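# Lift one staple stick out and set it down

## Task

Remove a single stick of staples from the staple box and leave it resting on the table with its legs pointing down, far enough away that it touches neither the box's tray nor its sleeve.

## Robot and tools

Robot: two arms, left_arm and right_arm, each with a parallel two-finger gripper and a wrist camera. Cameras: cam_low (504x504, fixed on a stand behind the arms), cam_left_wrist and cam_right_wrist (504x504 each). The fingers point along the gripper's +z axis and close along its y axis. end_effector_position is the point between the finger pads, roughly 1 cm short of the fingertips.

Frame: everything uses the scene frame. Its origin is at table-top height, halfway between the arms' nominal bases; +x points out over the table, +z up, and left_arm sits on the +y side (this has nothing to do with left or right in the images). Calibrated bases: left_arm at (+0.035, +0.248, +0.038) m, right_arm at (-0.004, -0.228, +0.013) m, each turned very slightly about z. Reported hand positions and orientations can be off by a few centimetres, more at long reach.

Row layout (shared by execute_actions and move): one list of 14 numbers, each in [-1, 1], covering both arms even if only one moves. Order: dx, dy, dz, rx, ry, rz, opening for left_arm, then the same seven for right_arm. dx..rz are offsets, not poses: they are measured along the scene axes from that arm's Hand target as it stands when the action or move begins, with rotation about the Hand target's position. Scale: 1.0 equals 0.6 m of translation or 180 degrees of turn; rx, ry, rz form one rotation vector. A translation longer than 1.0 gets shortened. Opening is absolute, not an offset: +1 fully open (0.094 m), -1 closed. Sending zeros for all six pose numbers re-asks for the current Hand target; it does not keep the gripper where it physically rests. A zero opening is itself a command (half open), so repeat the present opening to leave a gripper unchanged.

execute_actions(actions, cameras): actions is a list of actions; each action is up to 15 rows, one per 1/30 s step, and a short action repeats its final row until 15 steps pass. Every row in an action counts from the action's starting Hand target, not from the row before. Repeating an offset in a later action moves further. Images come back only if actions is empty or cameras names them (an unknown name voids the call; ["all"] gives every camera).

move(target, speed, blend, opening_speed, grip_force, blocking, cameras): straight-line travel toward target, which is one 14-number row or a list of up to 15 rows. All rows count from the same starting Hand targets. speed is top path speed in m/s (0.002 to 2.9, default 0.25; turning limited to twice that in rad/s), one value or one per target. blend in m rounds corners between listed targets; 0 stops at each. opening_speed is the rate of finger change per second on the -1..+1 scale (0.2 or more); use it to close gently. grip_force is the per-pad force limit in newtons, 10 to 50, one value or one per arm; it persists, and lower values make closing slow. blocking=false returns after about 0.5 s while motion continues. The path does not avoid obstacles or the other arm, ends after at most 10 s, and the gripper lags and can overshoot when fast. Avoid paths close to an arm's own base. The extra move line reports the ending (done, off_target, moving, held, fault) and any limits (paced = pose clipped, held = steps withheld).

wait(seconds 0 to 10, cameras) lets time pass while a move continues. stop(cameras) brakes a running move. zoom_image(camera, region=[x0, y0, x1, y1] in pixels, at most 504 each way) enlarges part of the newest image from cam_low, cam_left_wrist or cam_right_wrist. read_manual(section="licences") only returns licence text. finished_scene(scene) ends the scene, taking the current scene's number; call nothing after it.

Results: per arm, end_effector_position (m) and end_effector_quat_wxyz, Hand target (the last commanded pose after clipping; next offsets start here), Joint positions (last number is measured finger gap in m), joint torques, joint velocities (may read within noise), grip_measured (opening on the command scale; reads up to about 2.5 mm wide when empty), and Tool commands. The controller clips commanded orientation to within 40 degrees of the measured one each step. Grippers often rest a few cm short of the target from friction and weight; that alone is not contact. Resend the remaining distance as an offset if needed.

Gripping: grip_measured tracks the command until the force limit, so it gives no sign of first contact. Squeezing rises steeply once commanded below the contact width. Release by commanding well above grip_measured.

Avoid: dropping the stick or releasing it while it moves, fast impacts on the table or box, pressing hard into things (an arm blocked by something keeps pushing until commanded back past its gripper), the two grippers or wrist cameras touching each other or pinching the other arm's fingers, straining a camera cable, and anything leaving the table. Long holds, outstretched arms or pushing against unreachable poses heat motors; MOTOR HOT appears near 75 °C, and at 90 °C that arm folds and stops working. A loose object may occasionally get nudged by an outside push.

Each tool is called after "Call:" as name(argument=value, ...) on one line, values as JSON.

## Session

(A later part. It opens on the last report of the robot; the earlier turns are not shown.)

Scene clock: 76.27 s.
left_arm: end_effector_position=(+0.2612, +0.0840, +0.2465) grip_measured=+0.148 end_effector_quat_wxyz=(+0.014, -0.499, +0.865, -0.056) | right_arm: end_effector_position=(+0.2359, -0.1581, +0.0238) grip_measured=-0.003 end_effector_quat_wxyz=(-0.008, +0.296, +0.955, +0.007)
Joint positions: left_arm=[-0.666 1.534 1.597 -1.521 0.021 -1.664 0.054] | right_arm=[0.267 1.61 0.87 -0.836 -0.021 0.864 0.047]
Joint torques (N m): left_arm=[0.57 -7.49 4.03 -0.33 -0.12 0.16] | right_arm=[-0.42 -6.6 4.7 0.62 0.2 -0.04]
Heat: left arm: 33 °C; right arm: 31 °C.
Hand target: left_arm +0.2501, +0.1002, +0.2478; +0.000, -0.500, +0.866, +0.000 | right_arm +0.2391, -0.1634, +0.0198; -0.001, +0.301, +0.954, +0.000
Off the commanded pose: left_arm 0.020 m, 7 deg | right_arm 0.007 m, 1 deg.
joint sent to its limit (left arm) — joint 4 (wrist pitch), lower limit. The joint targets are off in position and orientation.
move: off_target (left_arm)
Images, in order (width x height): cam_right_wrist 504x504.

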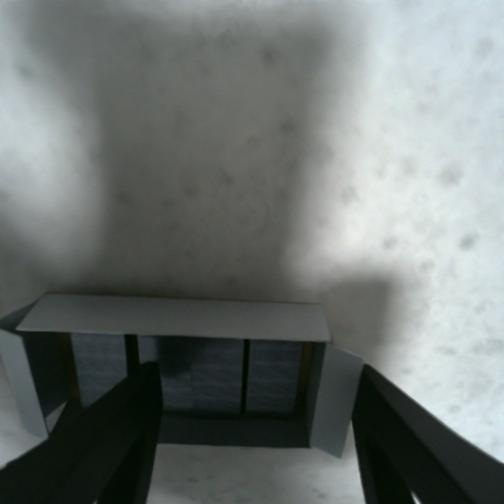

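Call:
move(target=[0,0,0,0,0,0,0.15, 0,0,-0.012,0,0,0,0], speed=0.03, cameras=["cam_right_wrist"])

Call:
zoom_image(camera="cam_right_wrist", region=[40, 250, 400, 480])

Scene clock: 77.57 s.
left_arm: end_effector_position=(+0.2612, +0.0840, +0.2465) grip_measured=+0.148 end_effector_quat_wxyz=(+0.014, -0.499, +0.865, -0.056) | right_arm: end_effector_position=(+0.2352, -0.1583, +0.0186) grip_measured=-0.003 end_effector_quat_wxyz=(-0.009, +0.296, +0.955, +0.006)
Joint positions: left_arm=[-0.666 1.534 1.597 -1.521 0.021 -1.664 0.054] | right_arm=[0.267 1.621 0.858 -0.817 -0.021 0.864 0.047]
Joint torques (N m): left_arm=[0.58 -7.47 4.01 -0.33 -0.11 0.16] | right_arm=[-0.42 -6.17 4.26 0.76 0.2 -0.03]
Heat: left arm: 33 °C; right arm: 31 °C.
Hand target: left_arm +0.2501, +0.1002, +0.2478; +0.000, -0.500, +0.866, +0.000 | right_arm +0.2391, -0.1634, +0.0126; -0.001, +0.301, +0.954, +0.000
Off the commanded pose: left_arm 0.020 m, 7 deg | right_arm 0.009 m, 1 deg.
joint sent to its limit (left arm) — joint 4 (wrist pitch), lower limit. The joint targets are off in position and orientation.
move: off_target (left_arm)
Images, in order (width x height): cam_right_wrist 504x504.

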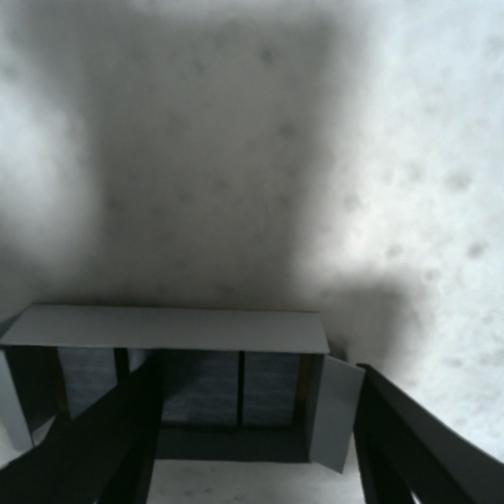

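Scaled by 1.400.

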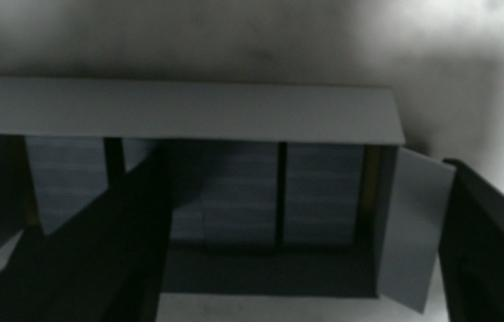

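Call:
move(target=[[0,0,0,0,0,0,0.15, 0,0,-0.006,0,0,0,0],[0,0,0,0,0,0,0.15, 0,0,-0.006,0,0,0,-0.26]], speed=0.03, opening_speed=0.3, cameras=["cam_right_wrist"])

Call:
zoom_image(camera="cam_right_wrist", region=[40, 250, 400, 480])

Scene clock: 80.27 s.
left_arm: end_effector_position=(+0.2612, +0.0840, +0.2465) grip_measured=+0.148 end_effector_quat_wxyz=(+0.014, -0.499, +0.865, -0.056) | right_arm: end_effector_position=(+0.2370, -0.1598, +0.0183) grip_measured=-0.257 end_effector_quat_wxyz=(-0.007, +0.300, +0.954, +0.008)
Joint positions: left_arm=[-0.666 1.534 1.597 -1.521 0.021 -1.664 0.054] | right_arm=[0.259 1.621 0.856 -0.809 -0.021 0.864 0.035]
Joint torques (N m): left_arm=[0.58 -7.5 4.01 -0.33 -0.11 0.16] | right_arm=[-0.35 -5.63 3.7 0.85 0.21 -0.04]
Heat: left arm: 33 °C; right arm: 31 °C.
Hand target: left_arm +0.2501, +0.1002, +0.2478; +0.000, -0.500, +0.866, +0.000 | right_arm +0.2391, -0.1634, +0.0090; -0.001, +0.301, +0.954, +0.000
Off the commanded pose: left_arm 0.020 m, 7 deg | right_arm 0.010 m, 1 deg.
joint sent to its limit (left arm) — joint 4 (wrist pitch), lower limit. The joint targets are off in position and orientation.
move: off_target (left_arm); target 2's new opening was sent with right_arm's hand 0.012 m and 1 deg from that target
Images, in order (width x height): cam_right_wrist 504x504.

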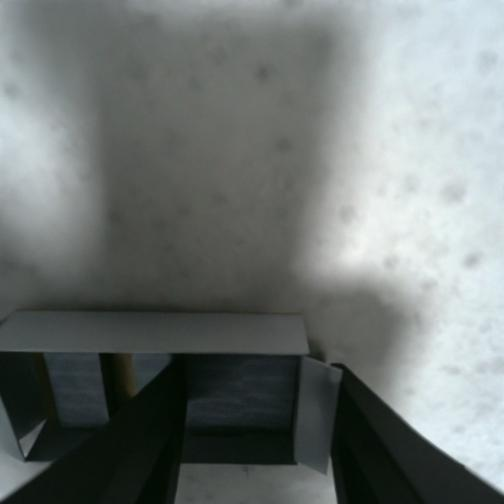

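Scaled by 1.400.

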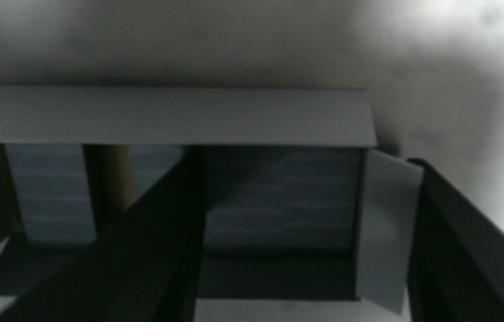

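Call:
move(target=[[0,0,0,0,0,0,0.15, -0.003,0.005,0.09,0,0,0,-0.2],[0,0,0,0,0,0,0.15, 0.0415,0.069,0.085,0,0,0,-0.55]], speed=0.12, blend=[0.005,0], cameras=["cam_right_wrist"])

Call:
zoom_image(camera="cam_right_wrist", region=[140, 230, 400, 450])

Scene clock: 83.63 s.
left_arm: end_effector_position=(+0.2612, +0.0840, +0.2465) grip_measured=+0.148 end_effector_quat_wxyz=(+0.014, -0.499, +0.865, -0.056) | right_arm: end_effector_position=(+0.2570, -0.1205, +0.0552) grip_measured=-0.547 end_effector_quat_wxyz=(-0.009, +0.294, +0.956, +0.005)
Joint positions: left_arm=[-0.666 1.534 1.597 -1.521 0.021 -1.664 0.054] | right_arm=[0.377 1.677 1.08 -0.981 -0.019 0.97 0.021]
Joint torques (N m): left_arm=[0.58 -7.51 4.04 -0.32 -0.12 0.16] | right_arm=[0.09 -7.68 8.14 0.2 0.19 0.1]
Heat: left arm: 33 °C; right arm: 31 °C.
Hand target: left_arm +0.2501, +0.1002, +0.2478; +0.000, -0.500, +0.866, +0.000 | right_arm +0.2640, -0.1220, +0.0600; -0.001, +0.301, +0.954, +0.000
Off the commanded pose: left_arm 0.020 m, 7 deg | right_arm 0.009 m, 1 deg.
joint sent to its limit (left arm) — joint 4 (wrist pitch), lower limit. The joint targets are off in position and orientation.
move: off_target (left_arm)
Images, in order (width x height): cam_right_wrist 504x504.

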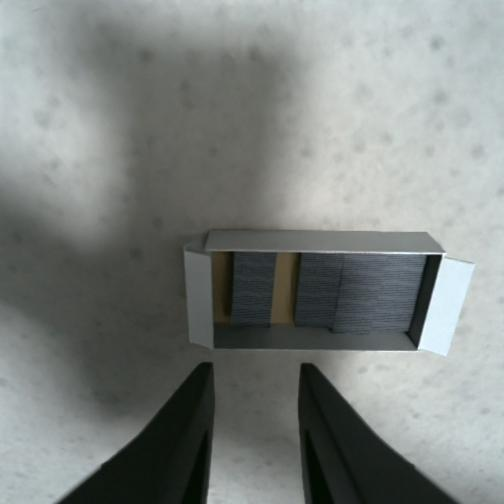

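Scaled by 1.938.

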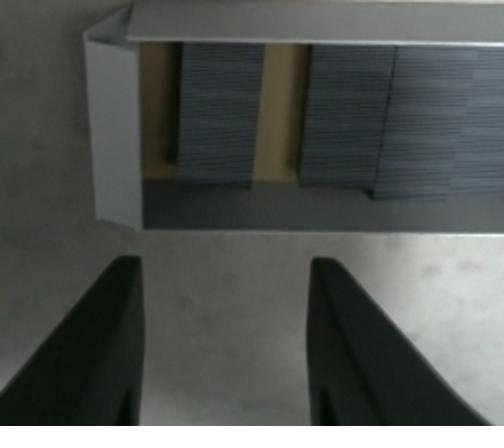

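Call:
move(target=[0,0,0,0,0,0,0.15, 0.003,-0.005,-0.052,0,0,0,-0.64], speed=0.08, cameras=["cam_right_wrist"])

Call:
zoom_image(camera="cam_right_wrist", region=[140, 250, 400, 470])

Scene clock: 85.77 s.
left_arm: end_effector_position=(+0.2612, +0.0840, +0.2465) grip_measured=+0.148 end_effector_quat_wxyz=(+0.014, -0.499, +0.865, -0.056) | right_arm: end_effector_position=(+0.2618, -0.1205, +0.0328) grip_measured=-0.637 end_effector_quat_wxyz=(-0.008, +0.297, +0.955, +0.006)
Joint positions: left_arm=[-0.666 1.534 1.597 -1.521 0.021 -1.664 0.054] | right_arm=[0.371 1.726 1.04 -0.89 -0.019 0.97 0.017]
Joint torques (N m): left_arm=[0.57 -7.49 4.03 -0.33 -0.11 0.16] | right_arm=[-0.46 -7.98 4.89 0.61 0.19 -0.04]
Heat: left arm: 33 °C; right arm: 31 °C.
Hand target: left_arm +0.2501, +0.1002, +0.2478; +0.000, -0.500, +0.866, +0.000 | right_arm +0.2658, -0.1250, +0.0288; -0.001, +0.301, +0.954, +0.000
Off the commanded pose: left_arm 0.020 m, 7 deg | right_arm 0.007 m, 1 deg.
joint sent to its limit (left arm) — joint 4 (wrist pitch), lower limit. The joint targets are off in position and orientation.
move: off_target (left_arm)
Images, in order (width x height): cam_right_wrist 504x504.

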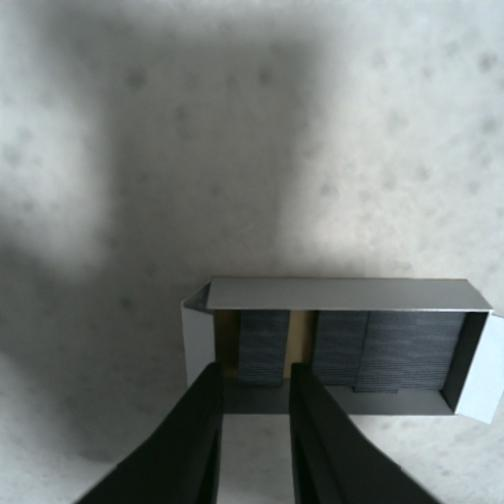

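Scaled by 1.938.

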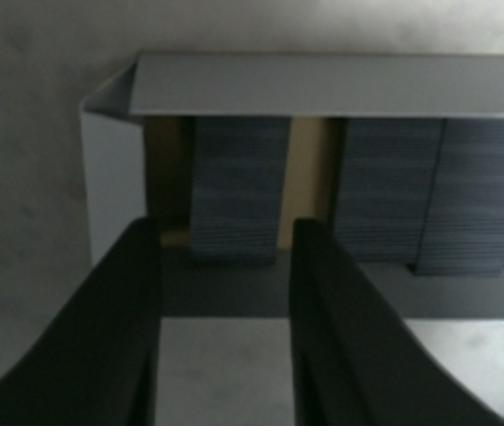

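Call:
move(target=[0,0,0,0,0,0,0.15, -0.002,-0.0035,-0.019,0,0,0,-0.64], speed=0.04, cameras=["cam_right_wrist"])

Call:
zoom_image(camera="cam_right_wrist", region=[140, 284, 400, 504])

Scene clock: 87.47 s.
left_arm: end_effector_position=(+0.2612, +0.0840, +0.2465) grip_measured=+0.148 end_effector_quat_wxyz=(+0.014, -0.499, +0.865, -0.056) | right_arm: end_effector_position=(+0.2612, -0.1216, +0.0226) grip_measured=-0.637 end_effector_quat_wxyz=(-0.007, +0.297, +0.955, +0.007)
Joint positions: left_arm=[-0.666 1.534 1.597 -1.521 0.021 -1.664 0.054] | right_arm=[0.368 1.739 1.01 -0.844 -0.019 0.967 0.017]
Joint torques (N m): left_arm=[0.58 -7.49 4.04 -0.33 -0.11 0.16] | right_arm=[-0.4 -7.8 4.68 0.62 0.19 -0.07]
Heat: left arm: 33 °C; right arm: 31 °C.
Hand target: left_arm +0.2501, +0.1002, +0.2478; +0.000, -0.500, +0.866, +0.000 | right_arm +0.2646, -0.1271, +0.0174; -0.001, +0.301, +0.954, +0.000
Off the commanded pose: left_arm 0.020 m, 7 deg | right_arm 0.008 m, 1 deg.
joint sent to its limit (left arm) — joint 4 (wrist pitch), lower limit. The joint targets are off in position and orientation.
move: off_target (left_arm)
Images, in order (width x height): cam_right_wrist 504x504.

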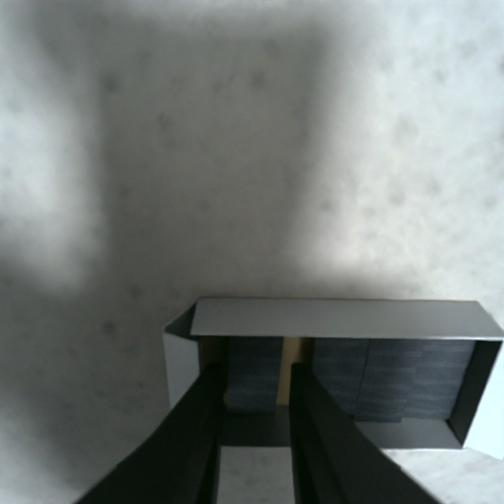

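Scaled by 1.938.

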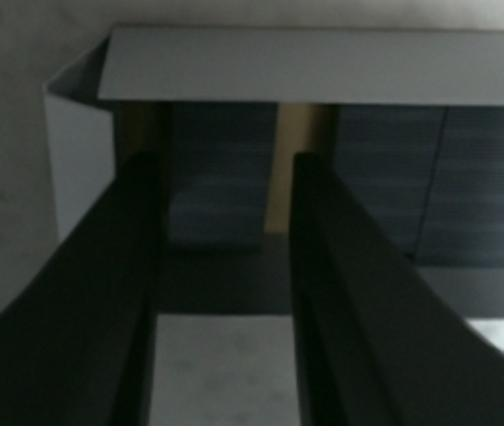

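Call:
move(target=[0,0,0,0,0,0,0.15, 0.0,0.0085,-0.013,0,0,0,-0.64], speed=0.04, cameras=["cam_right_wrist"])

Call:
zoom_image(camera="cam_right_wrist", region=[140, 284, 400, 504])

Scene clock: 88.97 s.
left_arm: end_effector_position=(+0.2612, +0.0840, +0.2465) grip_measured=+0.148 end_effector_quat_wxyz=(+0.014, -0.499, +0.865, -0.056) | right_arm: end_effector_position=(+0.2630, -0.1209, +0.0149) grip_measured=-0.637 end_effector_quat_wxyz=(-0.007, +0.297, +0.955, +0.007)
Joint positions: left_arm=[-0.666 1.534 1.597 -1.521 0.021 -1.664 0.054] | right_arm=[0.368 1.76 1 -0.813 -0.019 0.969 0.017]
Joint torques (N m): left_arm=[0.57 -7.49 4.01 -0.33 -0.11 0.16] | right_arm=[0.44 -7.9 4.57 0.64 0.19 0.1]
Heat: left arm: 33 °C; right arm: 31 °C.
Hand target: left_arm +0.2501, +0.1002, +0.2478; +0.000, -0.500, +0.866, +0.000 | right_arm +0.2646, -0.1220, +0.0096; -0.001, +0.301, +0.954, +0.000
Off the commanded pose: left_arm 0.020 m, 7 deg | right_arm 0.006 m, 1 deg.
joint sent to its limit (left arm) — joint 4 (wrist pitch), lower limit. The joint targets are off in position and orientation.
move: off_target (left_arm)
Images, in order (width x height): cam_right_wrist 504x504.

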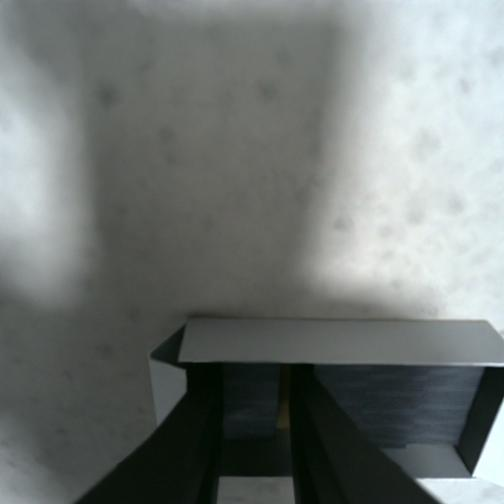

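Scaled by 1.938.

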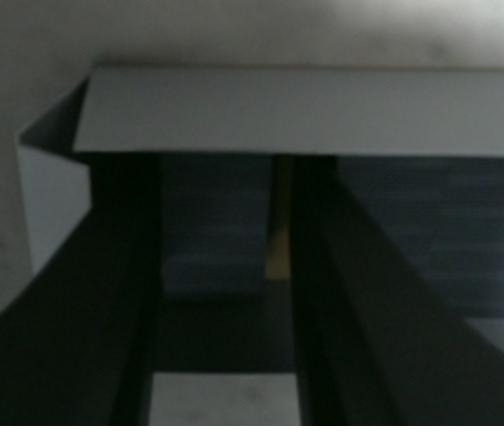

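Call:
move(target=[0,0,0,0,0,0,0.15, 0.0,0.0,-0.002,0,0,0,-0.74], opening_speed=0.2, speed=0.03, cameras=["cam_right_wrist"])

Scene clock: 90.23 s.
left_arm: end_effector_position=(+0.2612, +0.0840, +0.2465) grip_measured=+0.148 end_effector_quat_wxyz=(+0.014, -0.499, +0.865, -0.056) | right_arm: end_effector_position=(+0.2637, -0.1207, +0.0149) grip_measured=-0.736 end_effector_quat_wxyz=(-0.006, +0.298, +0.954, +0.008)
Joint positions: left_arm=[-0.666 1.534 1.597 -1.521 0.021 -1.664 0.054] | right_arm=[0.368 1.76 1 -0.81 -0.019 0.97 0.012]
Joint torques (N m): left_arm=[0.57 -7.5 4.04 -0.33 -0.12 0.16] | right_arm=[0.44 -7.73 4.4 0.66 0.19 0.1]
Heat: left arm: 33 °C; right arm: 31 °C.
Hand target: left_arm +0.2501, +0.1002, +0.2478; +0.000, -0.500, +0.866, +0.000 | right_arm +0.2646, -0.1220, +0.0084; -0.001, +0.301, +0.954, +0.000
Off the commanded pose: left_arm 0.020 m, 7 deg | right_arm 0.007 m, 1 deg.
joint sent to its limit (left arm) — joint 4 (wrist pitch), lower limit. The joint targets are off in position and orientation.
move: off_target (left_arm)
Images, in order (width x height): cam_right_wrist 504x504.

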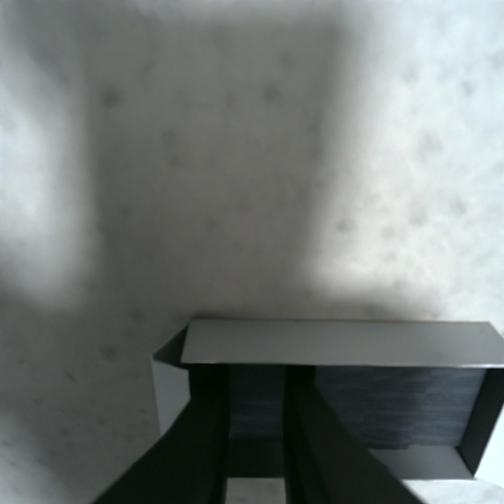

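Call:
move(target=[[0,0,0,0,0,0,0.15, 0.0,0.0,0.002,0,0,0,-0.8],[0,0,0,0,0,0,0.15, 0.0,0.0,0.07,0,0,0,-0.8]], opening_speed=0.3, speed=0.05, cameras=["cam_right_wrist"])

Scene clock: 93.23 s.
left_arm: end_effector_position=(+0.2612, +0.0840, +0.2465) grip_measured=+0.148 end_effector_quat_wxyz=(+0.014, -0.499, +0.865, -0.056) | right_arm: end_effector_position=(+0.2555, -0.1238, +0.0356) grip_measured=-0.745 end_effector_quat_wxyz=(-0.024, +0.298, +0.954, -0.007)
Joint positions: left_arm=[-0.666 1.534 1.597 -1.521 0.021 -1.664 0.054] | right_arm=[0.368 1.734 1.06 -0.944 -0.019 0.97 0.012]
Joint torques (N m): left_arm=[0.55 -7.47 4.01 -0.33 -0.12 0.16] | right_arm=[0.42 -11.84 7.61 0.11 0.19 0.11]
Heat: left arm: 32 °C; right arm: 31 °C.
Hand target: left_arm +0.2501, +0.1002, +0.2478; +0.000, -0.500, +0.866, +0.000 | right_arm +0.2646, -0.1220, +0.0504; -0.001, +0.301, +0.954, +0.000
Off the commanded pose: left_arm 0.020 m, 7 deg | right_arm 0.017 m, 3 deg.
joint sent to its limit (left arm) — joint 4 (wrist pitch), lower limit. The joint targets are off in position and orientation.
move: off_target (left_arm, right_arm)
Images, in order (width x height): cam_right_wrist 504x504.

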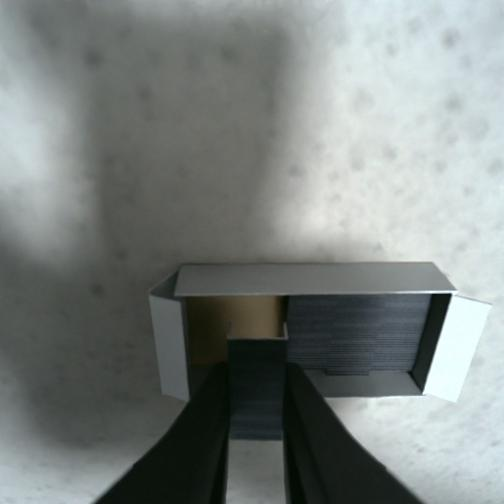

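Call:
move(target=[[0,0,0,0,0,0,0.15, 0.0,0.0,0.06,0,0,0,-0.8],[0,0,0,0,0,0,0.15, 0.079,-0.217,0.06,0,0,0,-0.8],[0,0,0,0,0,0,0.15, 0.079,-0.217,-0.04,0,0,0,-0.8]], speed=[0.15,0.2,0.1], blend=[0.02,0.01,0], cameras=["all"])

Scene clock: 96.40 s.
left_arm: end_effector_position=(+0.2612, +0.0840, +0.2465) grip_measured=+0.148 end_effector_quat_wxyz=(+0.014, -0.499, +0.865, -0.056) | right_arm: end_effector_position=(+0.3092, -0.2501, +0.0308) grip_measured=-0.745 end_effector_quat_wxyz=(-0.006, +0.303, +0.953, +0.005)
Joint positions: left_arm=[-0.666 1.534 1.597 -1.521 0.021 -1.664 0.054] | right_arm=[-0.078 1.829 1.158 -0.909 -0.013 0.533 0.012]
Joint torques (N m): left_arm=[0.58 -7.5 4 -0.33 -0.12 0.16] | right_arm=[0.34 -9.14 4.98 0.64 0.12 -0.07]
Heat: left arm: 32 °C; right arm: 31 °C.
Hand target: left_arm +0.2501, +0.1002, +0.2478; +0.000, -0.500, +0.866, +0.000 | right_arm +0.3120, -0.2522, +0.0264; -0.001, +0.301, +0.954, +0.000
Off the commanded pose: left_arm 0.020 m, 7 deg | right_arm 0.006 m, 1 deg.
joint sent to its limit (left arm) — joint 4 (wrist pitch), lower limit. The joint targets are off in position and orientation.
move: off_target (left_arm); blend cut to 0.0181 m at target 1

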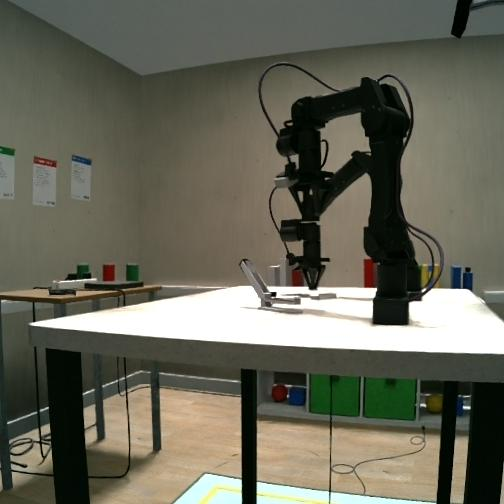

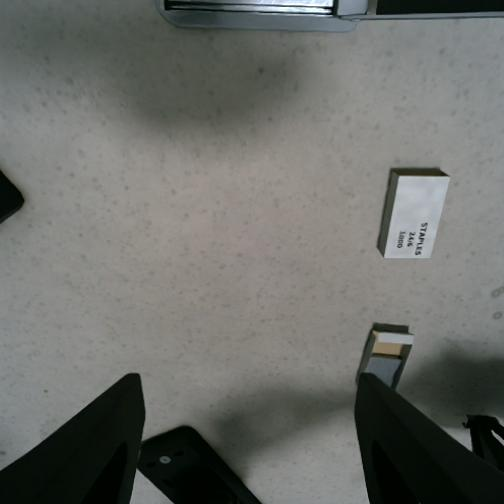

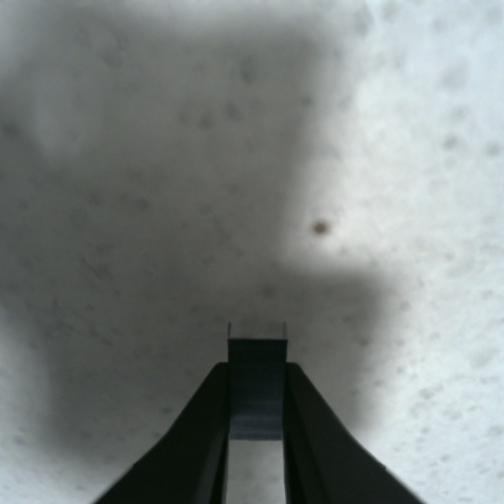

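Call:
move(target=[[0,0,0,0,0,0,0.15, 0,0,-0.02,0,0,0,-0.8],[0,0,0,0,0,0,0.15, 0,0,-0.031,0,0,0,-0.8]], speed=[0.04,0.015])

Scene clock: 98.97 s.
left_arm: end_effector_position=(+0.2612, +0.0840, +0.2465) grip_measured=+0.148 end_effector_quat_wxyz=(+0.014, -0.499, +0.865, -0.056) | right_arm: end_effector_position=(+0.3101, -0.2501, +0.0150) grip_measured=-0.745 end_effector_quat_wxyz=(-0.003, +0.303, +0.953, +0.006)
Joint positions: left_arm=[-0.666 1.534 1.597 -1.521 0.021 -1.664 0.054] | right_arm=[-0.078 1.855 1.123 -0.843 -0.013 0.533 0.012]
Joint torques (N m): left_arm=[0.59 -7.49 4.01 -0.33 -0.11 0.16] | right_arm=[0.35 -8.75 4.57 0.72 0.12 -0.06]
Heat: left arm: 32 °C; right arm: 31 °C.
Hand target: left_arm +0.2501, +0.1002, +0.2478; +0.000, -0.500, +0.866, +0.000 | right_arm +0.3120, -0.2522, +0.0078; -0.001, +0.301, +0.954, +0.000
Off the commanded pose: left_arm 0.020 m, 7 deg | right_arm 0.008 m, 1 deg.
joint sent to its limit (left arm) — joint 4 (wrist pitch), lower limit. The joint targets are off in position and orientation.
move: off_target (left_arm)

Near contact; a bit lower to confirm.

Call:
move(target=[0,0,0,0,0,0,0.15, 0,0,-0.007,0,0,0,-0.8], speed=0.015, cameras=["cam_low","cam_right_wrist"])

Call:
zoom_image(camera="cam_low", region=[260, 250, 360, 320])

Scene clock: 100.23 s.
left_arm: end_effector_position=(+0.2612, +0.0840, +0.2465) grip_measured=+0.148 end_effector_quat_wxyz=(+0.014, -0.499, +0.865, -0.056) | right_arm: end_effector_position=(+0.3105, -0.2502, +0.0150) grip_measured=-0.745 end_effector_quat_wxyz=(-0.003, +0.303, +0.953, +0.006)
Joint positions: left_arm=[-0.666 1.534 1.597 -1.521 0.021 -1.664 0.054] | right_arm=[-0.078 1.855 1.123 -0.841 -0.013 0.533 0.012]
Joint torques (N m): left_arm=[0.58 -7.49 4 -0.33 -0.11 0.16] | right_arm=[0.35 -8.13 3.97 0.88 0.12 -0.06]
Heat: left arm: 32 °C; right arm: 31 °C.
Hand target: left_arm +0.2501, +0.1002, +0.2478; +0.000, -0.500, +0.866, +0.000 | right_arm +0.3120, -0.2522, +0.0036; -0.001, +0.301, +0.954, +0.000
Off the commanded pose: left_arm 0.020 m, 7 deg | right_arm 0.012 m, 1 deg.
joint sent to its limit (left arm) — joint 4 (wrist pitch), lower limit. The joint targets are off in position and orientation.
move: off_target (left_arm, right_arm)
Images, in order (width x height): cam_low 504x504, cam_right_wrist 504x504.

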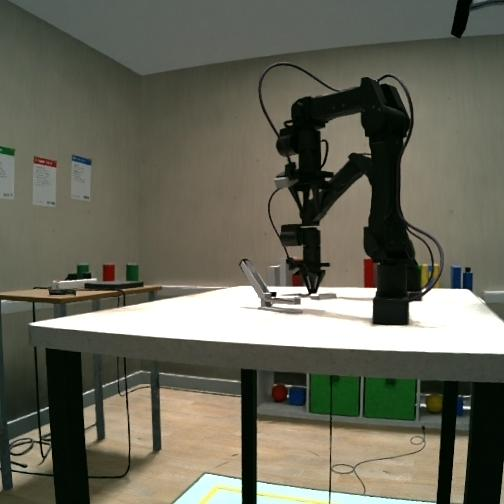

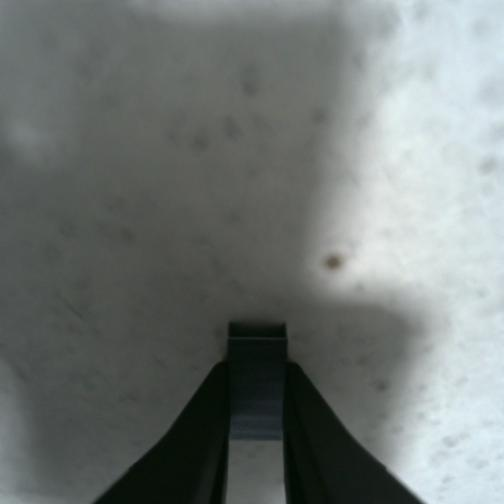

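Scaled by 5.040.

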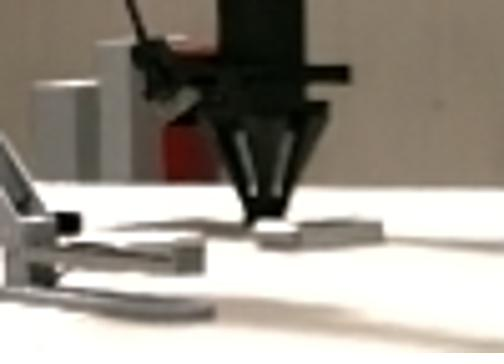

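Contact confirmed (z unchanged at .0150). Ease, open, lift.

Call:
move(target=[[0,0,0,0,0,0,0.15, 0,0,0.012,0,0,0,-0.8],[0,0,0,0,0,0,0.15, 0,0,0.012,0,0,0,-0.5],[0,0,0,0,0,0,0.15, -0.002,0.003,0.12,0,0,0,-0.5]], speed=[0.05,0.05,0.06], opening_speed=0.4, cameras=["cam_low","cam_left_wrist","cam_right_wrist"])

Scene clock: 106.80 s.
left_arm: end_effector_position=(+0.2612, +0.0840, +0.2465) grip_measured=+0.148 end_effector_quat_wxyz=(+0.014, -0.499, +0.865, -0.056) | right_arm: end_effector_position=(+0.3015, -0.2494, +0.0582) grip_measured=-0.503 end_effector_quat_wxyz=(-0.028, +0.303, +0.953, +0.000)
Joint positions: left_arm=[-0.666 1.534 1.597 -1.521 0.021 -1.664 0.054] | right_arm=[-0.078 1.805 1.243 -1.063 -0.013 0.533 0.023]
Joint torques (N m): left_arm=[0.58 -7.5 4.05 -0.33 -0.11 0.16] | right_arm=[0.43 -13.16 7.99 0.12 0.13 0]
Heat: left arm: 32 °C; right arm: 31 °C.
Hand target: left_arm +0.2501, +0.1002, +0.2478; +0.000, -0.500, +0.866, +0.000 | right_arm +0.3108, -0.2504, +0.0756; -0.001, +0.301, +0.954, +0.000
Off the commanded pose: left_arm 0.020 m, 7 deg | right_arm 0.020 m, 3 deg.
joint sent to its limit (left arm) — joint 4 (wrist pitch), lower limit. The joint targets are off in position and orientation.
move: off_target (left_arm, right_arm)

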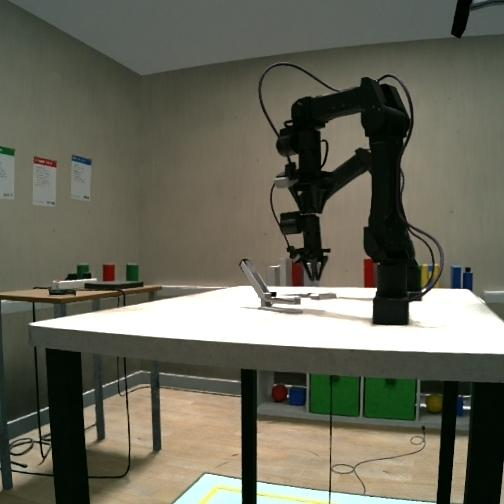

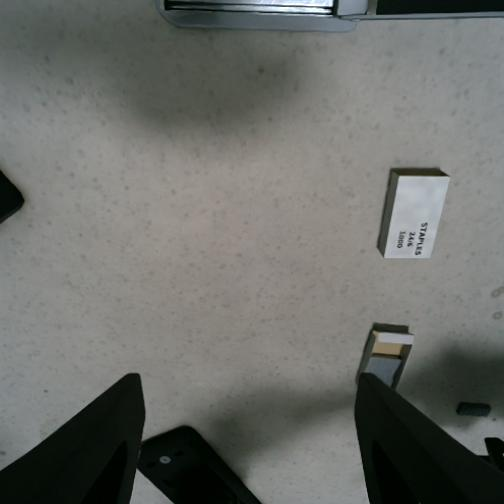

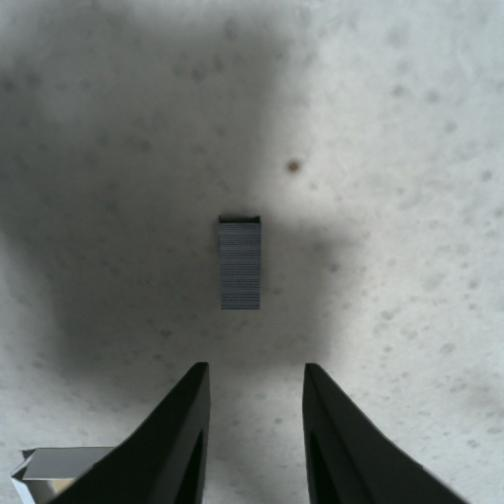

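Call:
move(target=[[0,0,0,0,0,0,0.15, 0.002,-0.003,-0.07,0,0,0,-0.5],[0,0,0,0,0,0,0.15, 0.002,-0.003,-0.11,0,0,0,-0.8],[0,0,0,0,0,0,0.15, 0.002,-0.003,-0.05,0,0,0,-0.8],[0,0,0,0,0,0,0.15, 0.075,-0.075,-0.05,0,0,0,-0.8]], speed=[0.1,0.04,0.06,0.12], blend=[0.01,0,0.01,0], cameras=["cam_right_wrist"])

Scene clock: 112.47 s.
left_arm: end_effector_position=(+0.2612, +0.0840, +0.2465) grip_measured=+0.148 end_effector_quat_wxyz=(+0.014, -0.499, +0.865, -0.056) | right_arm: end_effector_position=(+0.3504, -0.2928, +0.0440) grip_measured=-0.753 end_effector_quat_wxyz=(-0.002, +0.303, +0.953, +0.006)
Joint positions: left_arm=[-0.666 1.534 1.597 -1.521 0.021 -1.664 0.054] | right_arm=[-0.187 1.969 1.405 -1.01 -0.013 0.426 0.012]
Joint torques (N m): left_arm=[0.58 -7.5 4.03 -0.33 -0.12 0.15] | right_arm=[0.03 -10.41 8.27 0.22 0.12 -0.07]
Heat: left arm: 32 °C; right arm: 30 °C.
Hand target: left_arm +0.2501, +0.1002, +0.2478; +0.000, -0.500, +0.866, +0.000 | right_arm +0.3558, -0.2954, +0.0456; -0.001, +0.301, +0.954, +0.000
Off the commanded pose: left_arm 0.020 m, 7 deg | right_arm 0.006 m, 1 deg.
joint sent to its limit (left arm) — joint 4 (wrist pitch), lower limit. The joint targets are off in position and orientation.
move: off_target (left_arm)
Images, in order (width x height): cam_right_wrist 504x504.

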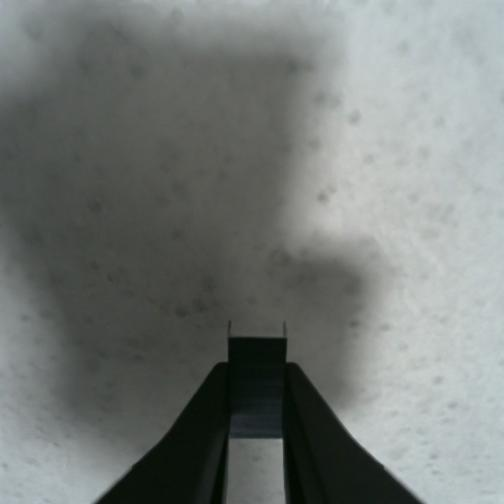

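Call:
move(target=[[0,0,0,0,0,0,0.15, 0,0,-0.044,0,0,0,-0.8],[0,0,0,0,0,0,0.15, 0,0,-0.067,0,0,0,-0.8]], speed=[0.06,0.015])

Scene clock: 115.03 s.
left_arm: end_effector_position=(+0.2612, +0.0840, +0.2465) grip_measured=+0.148 end_effector_quat_wxyz=(+0.014, -0.499, +0.865, -0.056) | right_arm: end_effector_position=(+0.3542, -0.2935, +0.0162) grip_measured=-0.753 end_effector_quat_wxyz=(-0.001, +0.303, +0.953, +0.006)
Joint positions: left_arm=[-0.666 1.534 1.597 -1.521 0.021 -1.664 0.054] | right_arm=[-0.187 2.019 1.361 -0.913 -0.013 0.426 0.012]
Joint torques (N m): left_arm=[0.58 -7.49 4.03 -0.33 -0.12 0.16] | right_arm=[0.05 -10.19 4.46 0.78 0.12 -0.07]
Heat: left arm: 32 °C; right arm: 30 °C.
Hand target: left_arm +0.2501, +0.1002, +0.2478; +0.000, -0.500, +0.866, +0.000 | right_arm +0.3558, -0.2954, +0.0054; -0.001, +0.301, +0.954, +0.000
Off the commanded pose: left_arm 0.020 m, 7 deg | right_arm 0.011 m, 1 deg.
joint sent to its limit (left arm) — joint 4 (wrist pitch), lower limit. The joint targets are off in position and orientation.
move: off_target (left_arm, right_arm)

Call:
move(target=[[0,0,0,0,0,0,0.15, 0,0,-0.006,0,0,0,-0.8],[0,0,0,0,0,0,0.15, 0,0,0.01,0,0,0,-0.8],[0,0,0,0,0,0,0.15, 0,0,0.01,0,0,0,-0.5],[0,0,0,0,0,0,0.15, -0.002,0.002,0.12,0,0,0,-0.5]], speed=[0.02,0.05,0.05,0.07], opening_speed=0.4, cameras=["cam_left_wrist","cam_right_wrist"])

Scene clock: 121.10 s.
left_arm: end_effector_position=(+0.2612, +0.0840, +0.2465) grip_measured=+0.148 end_effector_quat_wxyz=(+0.014, -0.499, +0.865, -0.056) | right_arm: end_effector_position=(+0.3465, -0.2920, +0.0577) grip_measured=-0.503 end_effector_quat_wxyz=(-0.028, +0.303, +0.952, +0.003)
Joint positions: left_arm=[-0.666 1.534 1.597 -1.521 0.021 -1.664 0.054] | right_arm=[-0.187 1.987 1.487 -1.125 -0.013 0.426 0.023]
Joint torques (N m): left_arm=[0.57 -7.49 4.01 -0.33 -0.11 0.16] | right_arm=[0.25 -15.43 7.98 0.11 0.12 -0.03]
Heat: left arm: 32 °C; right arm: 30 °C.
Hand target: left_arm +0.2501, +0.1002, +0.2478; +0.000, -0.500, +0.866, +0.000 | right_arm +0.3546, -0.2942, +0.0774; -0.001, +0.301, +0.954, +0.000
Off the commanded pose: left_arm 0.020 m, 7 deg | right_arm 0.021 m, 3 deg.
joint sent to its limit (left arm) — joint 4 (wrist pitch), lower limit. The joint targets are off in position and orientation.
move: off_target (left_arm, right_arm)
Images, in order (width x height): cam_left_wrist 504x504, cam_right_wrist 504x504.

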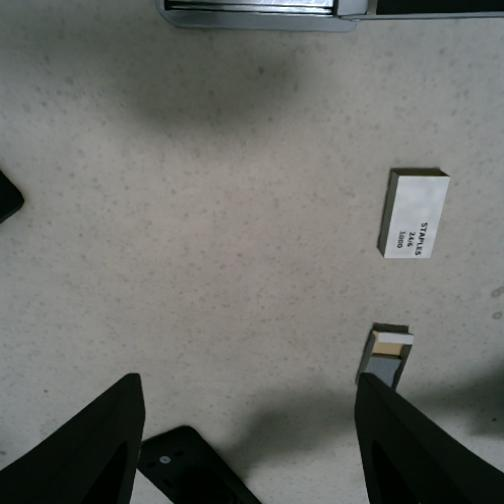

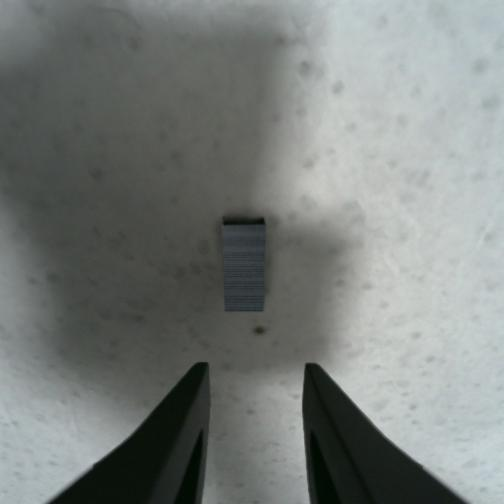

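Placed, well clear.

Call:
finished_scene(scene=2)

The scene is finished: the task was done.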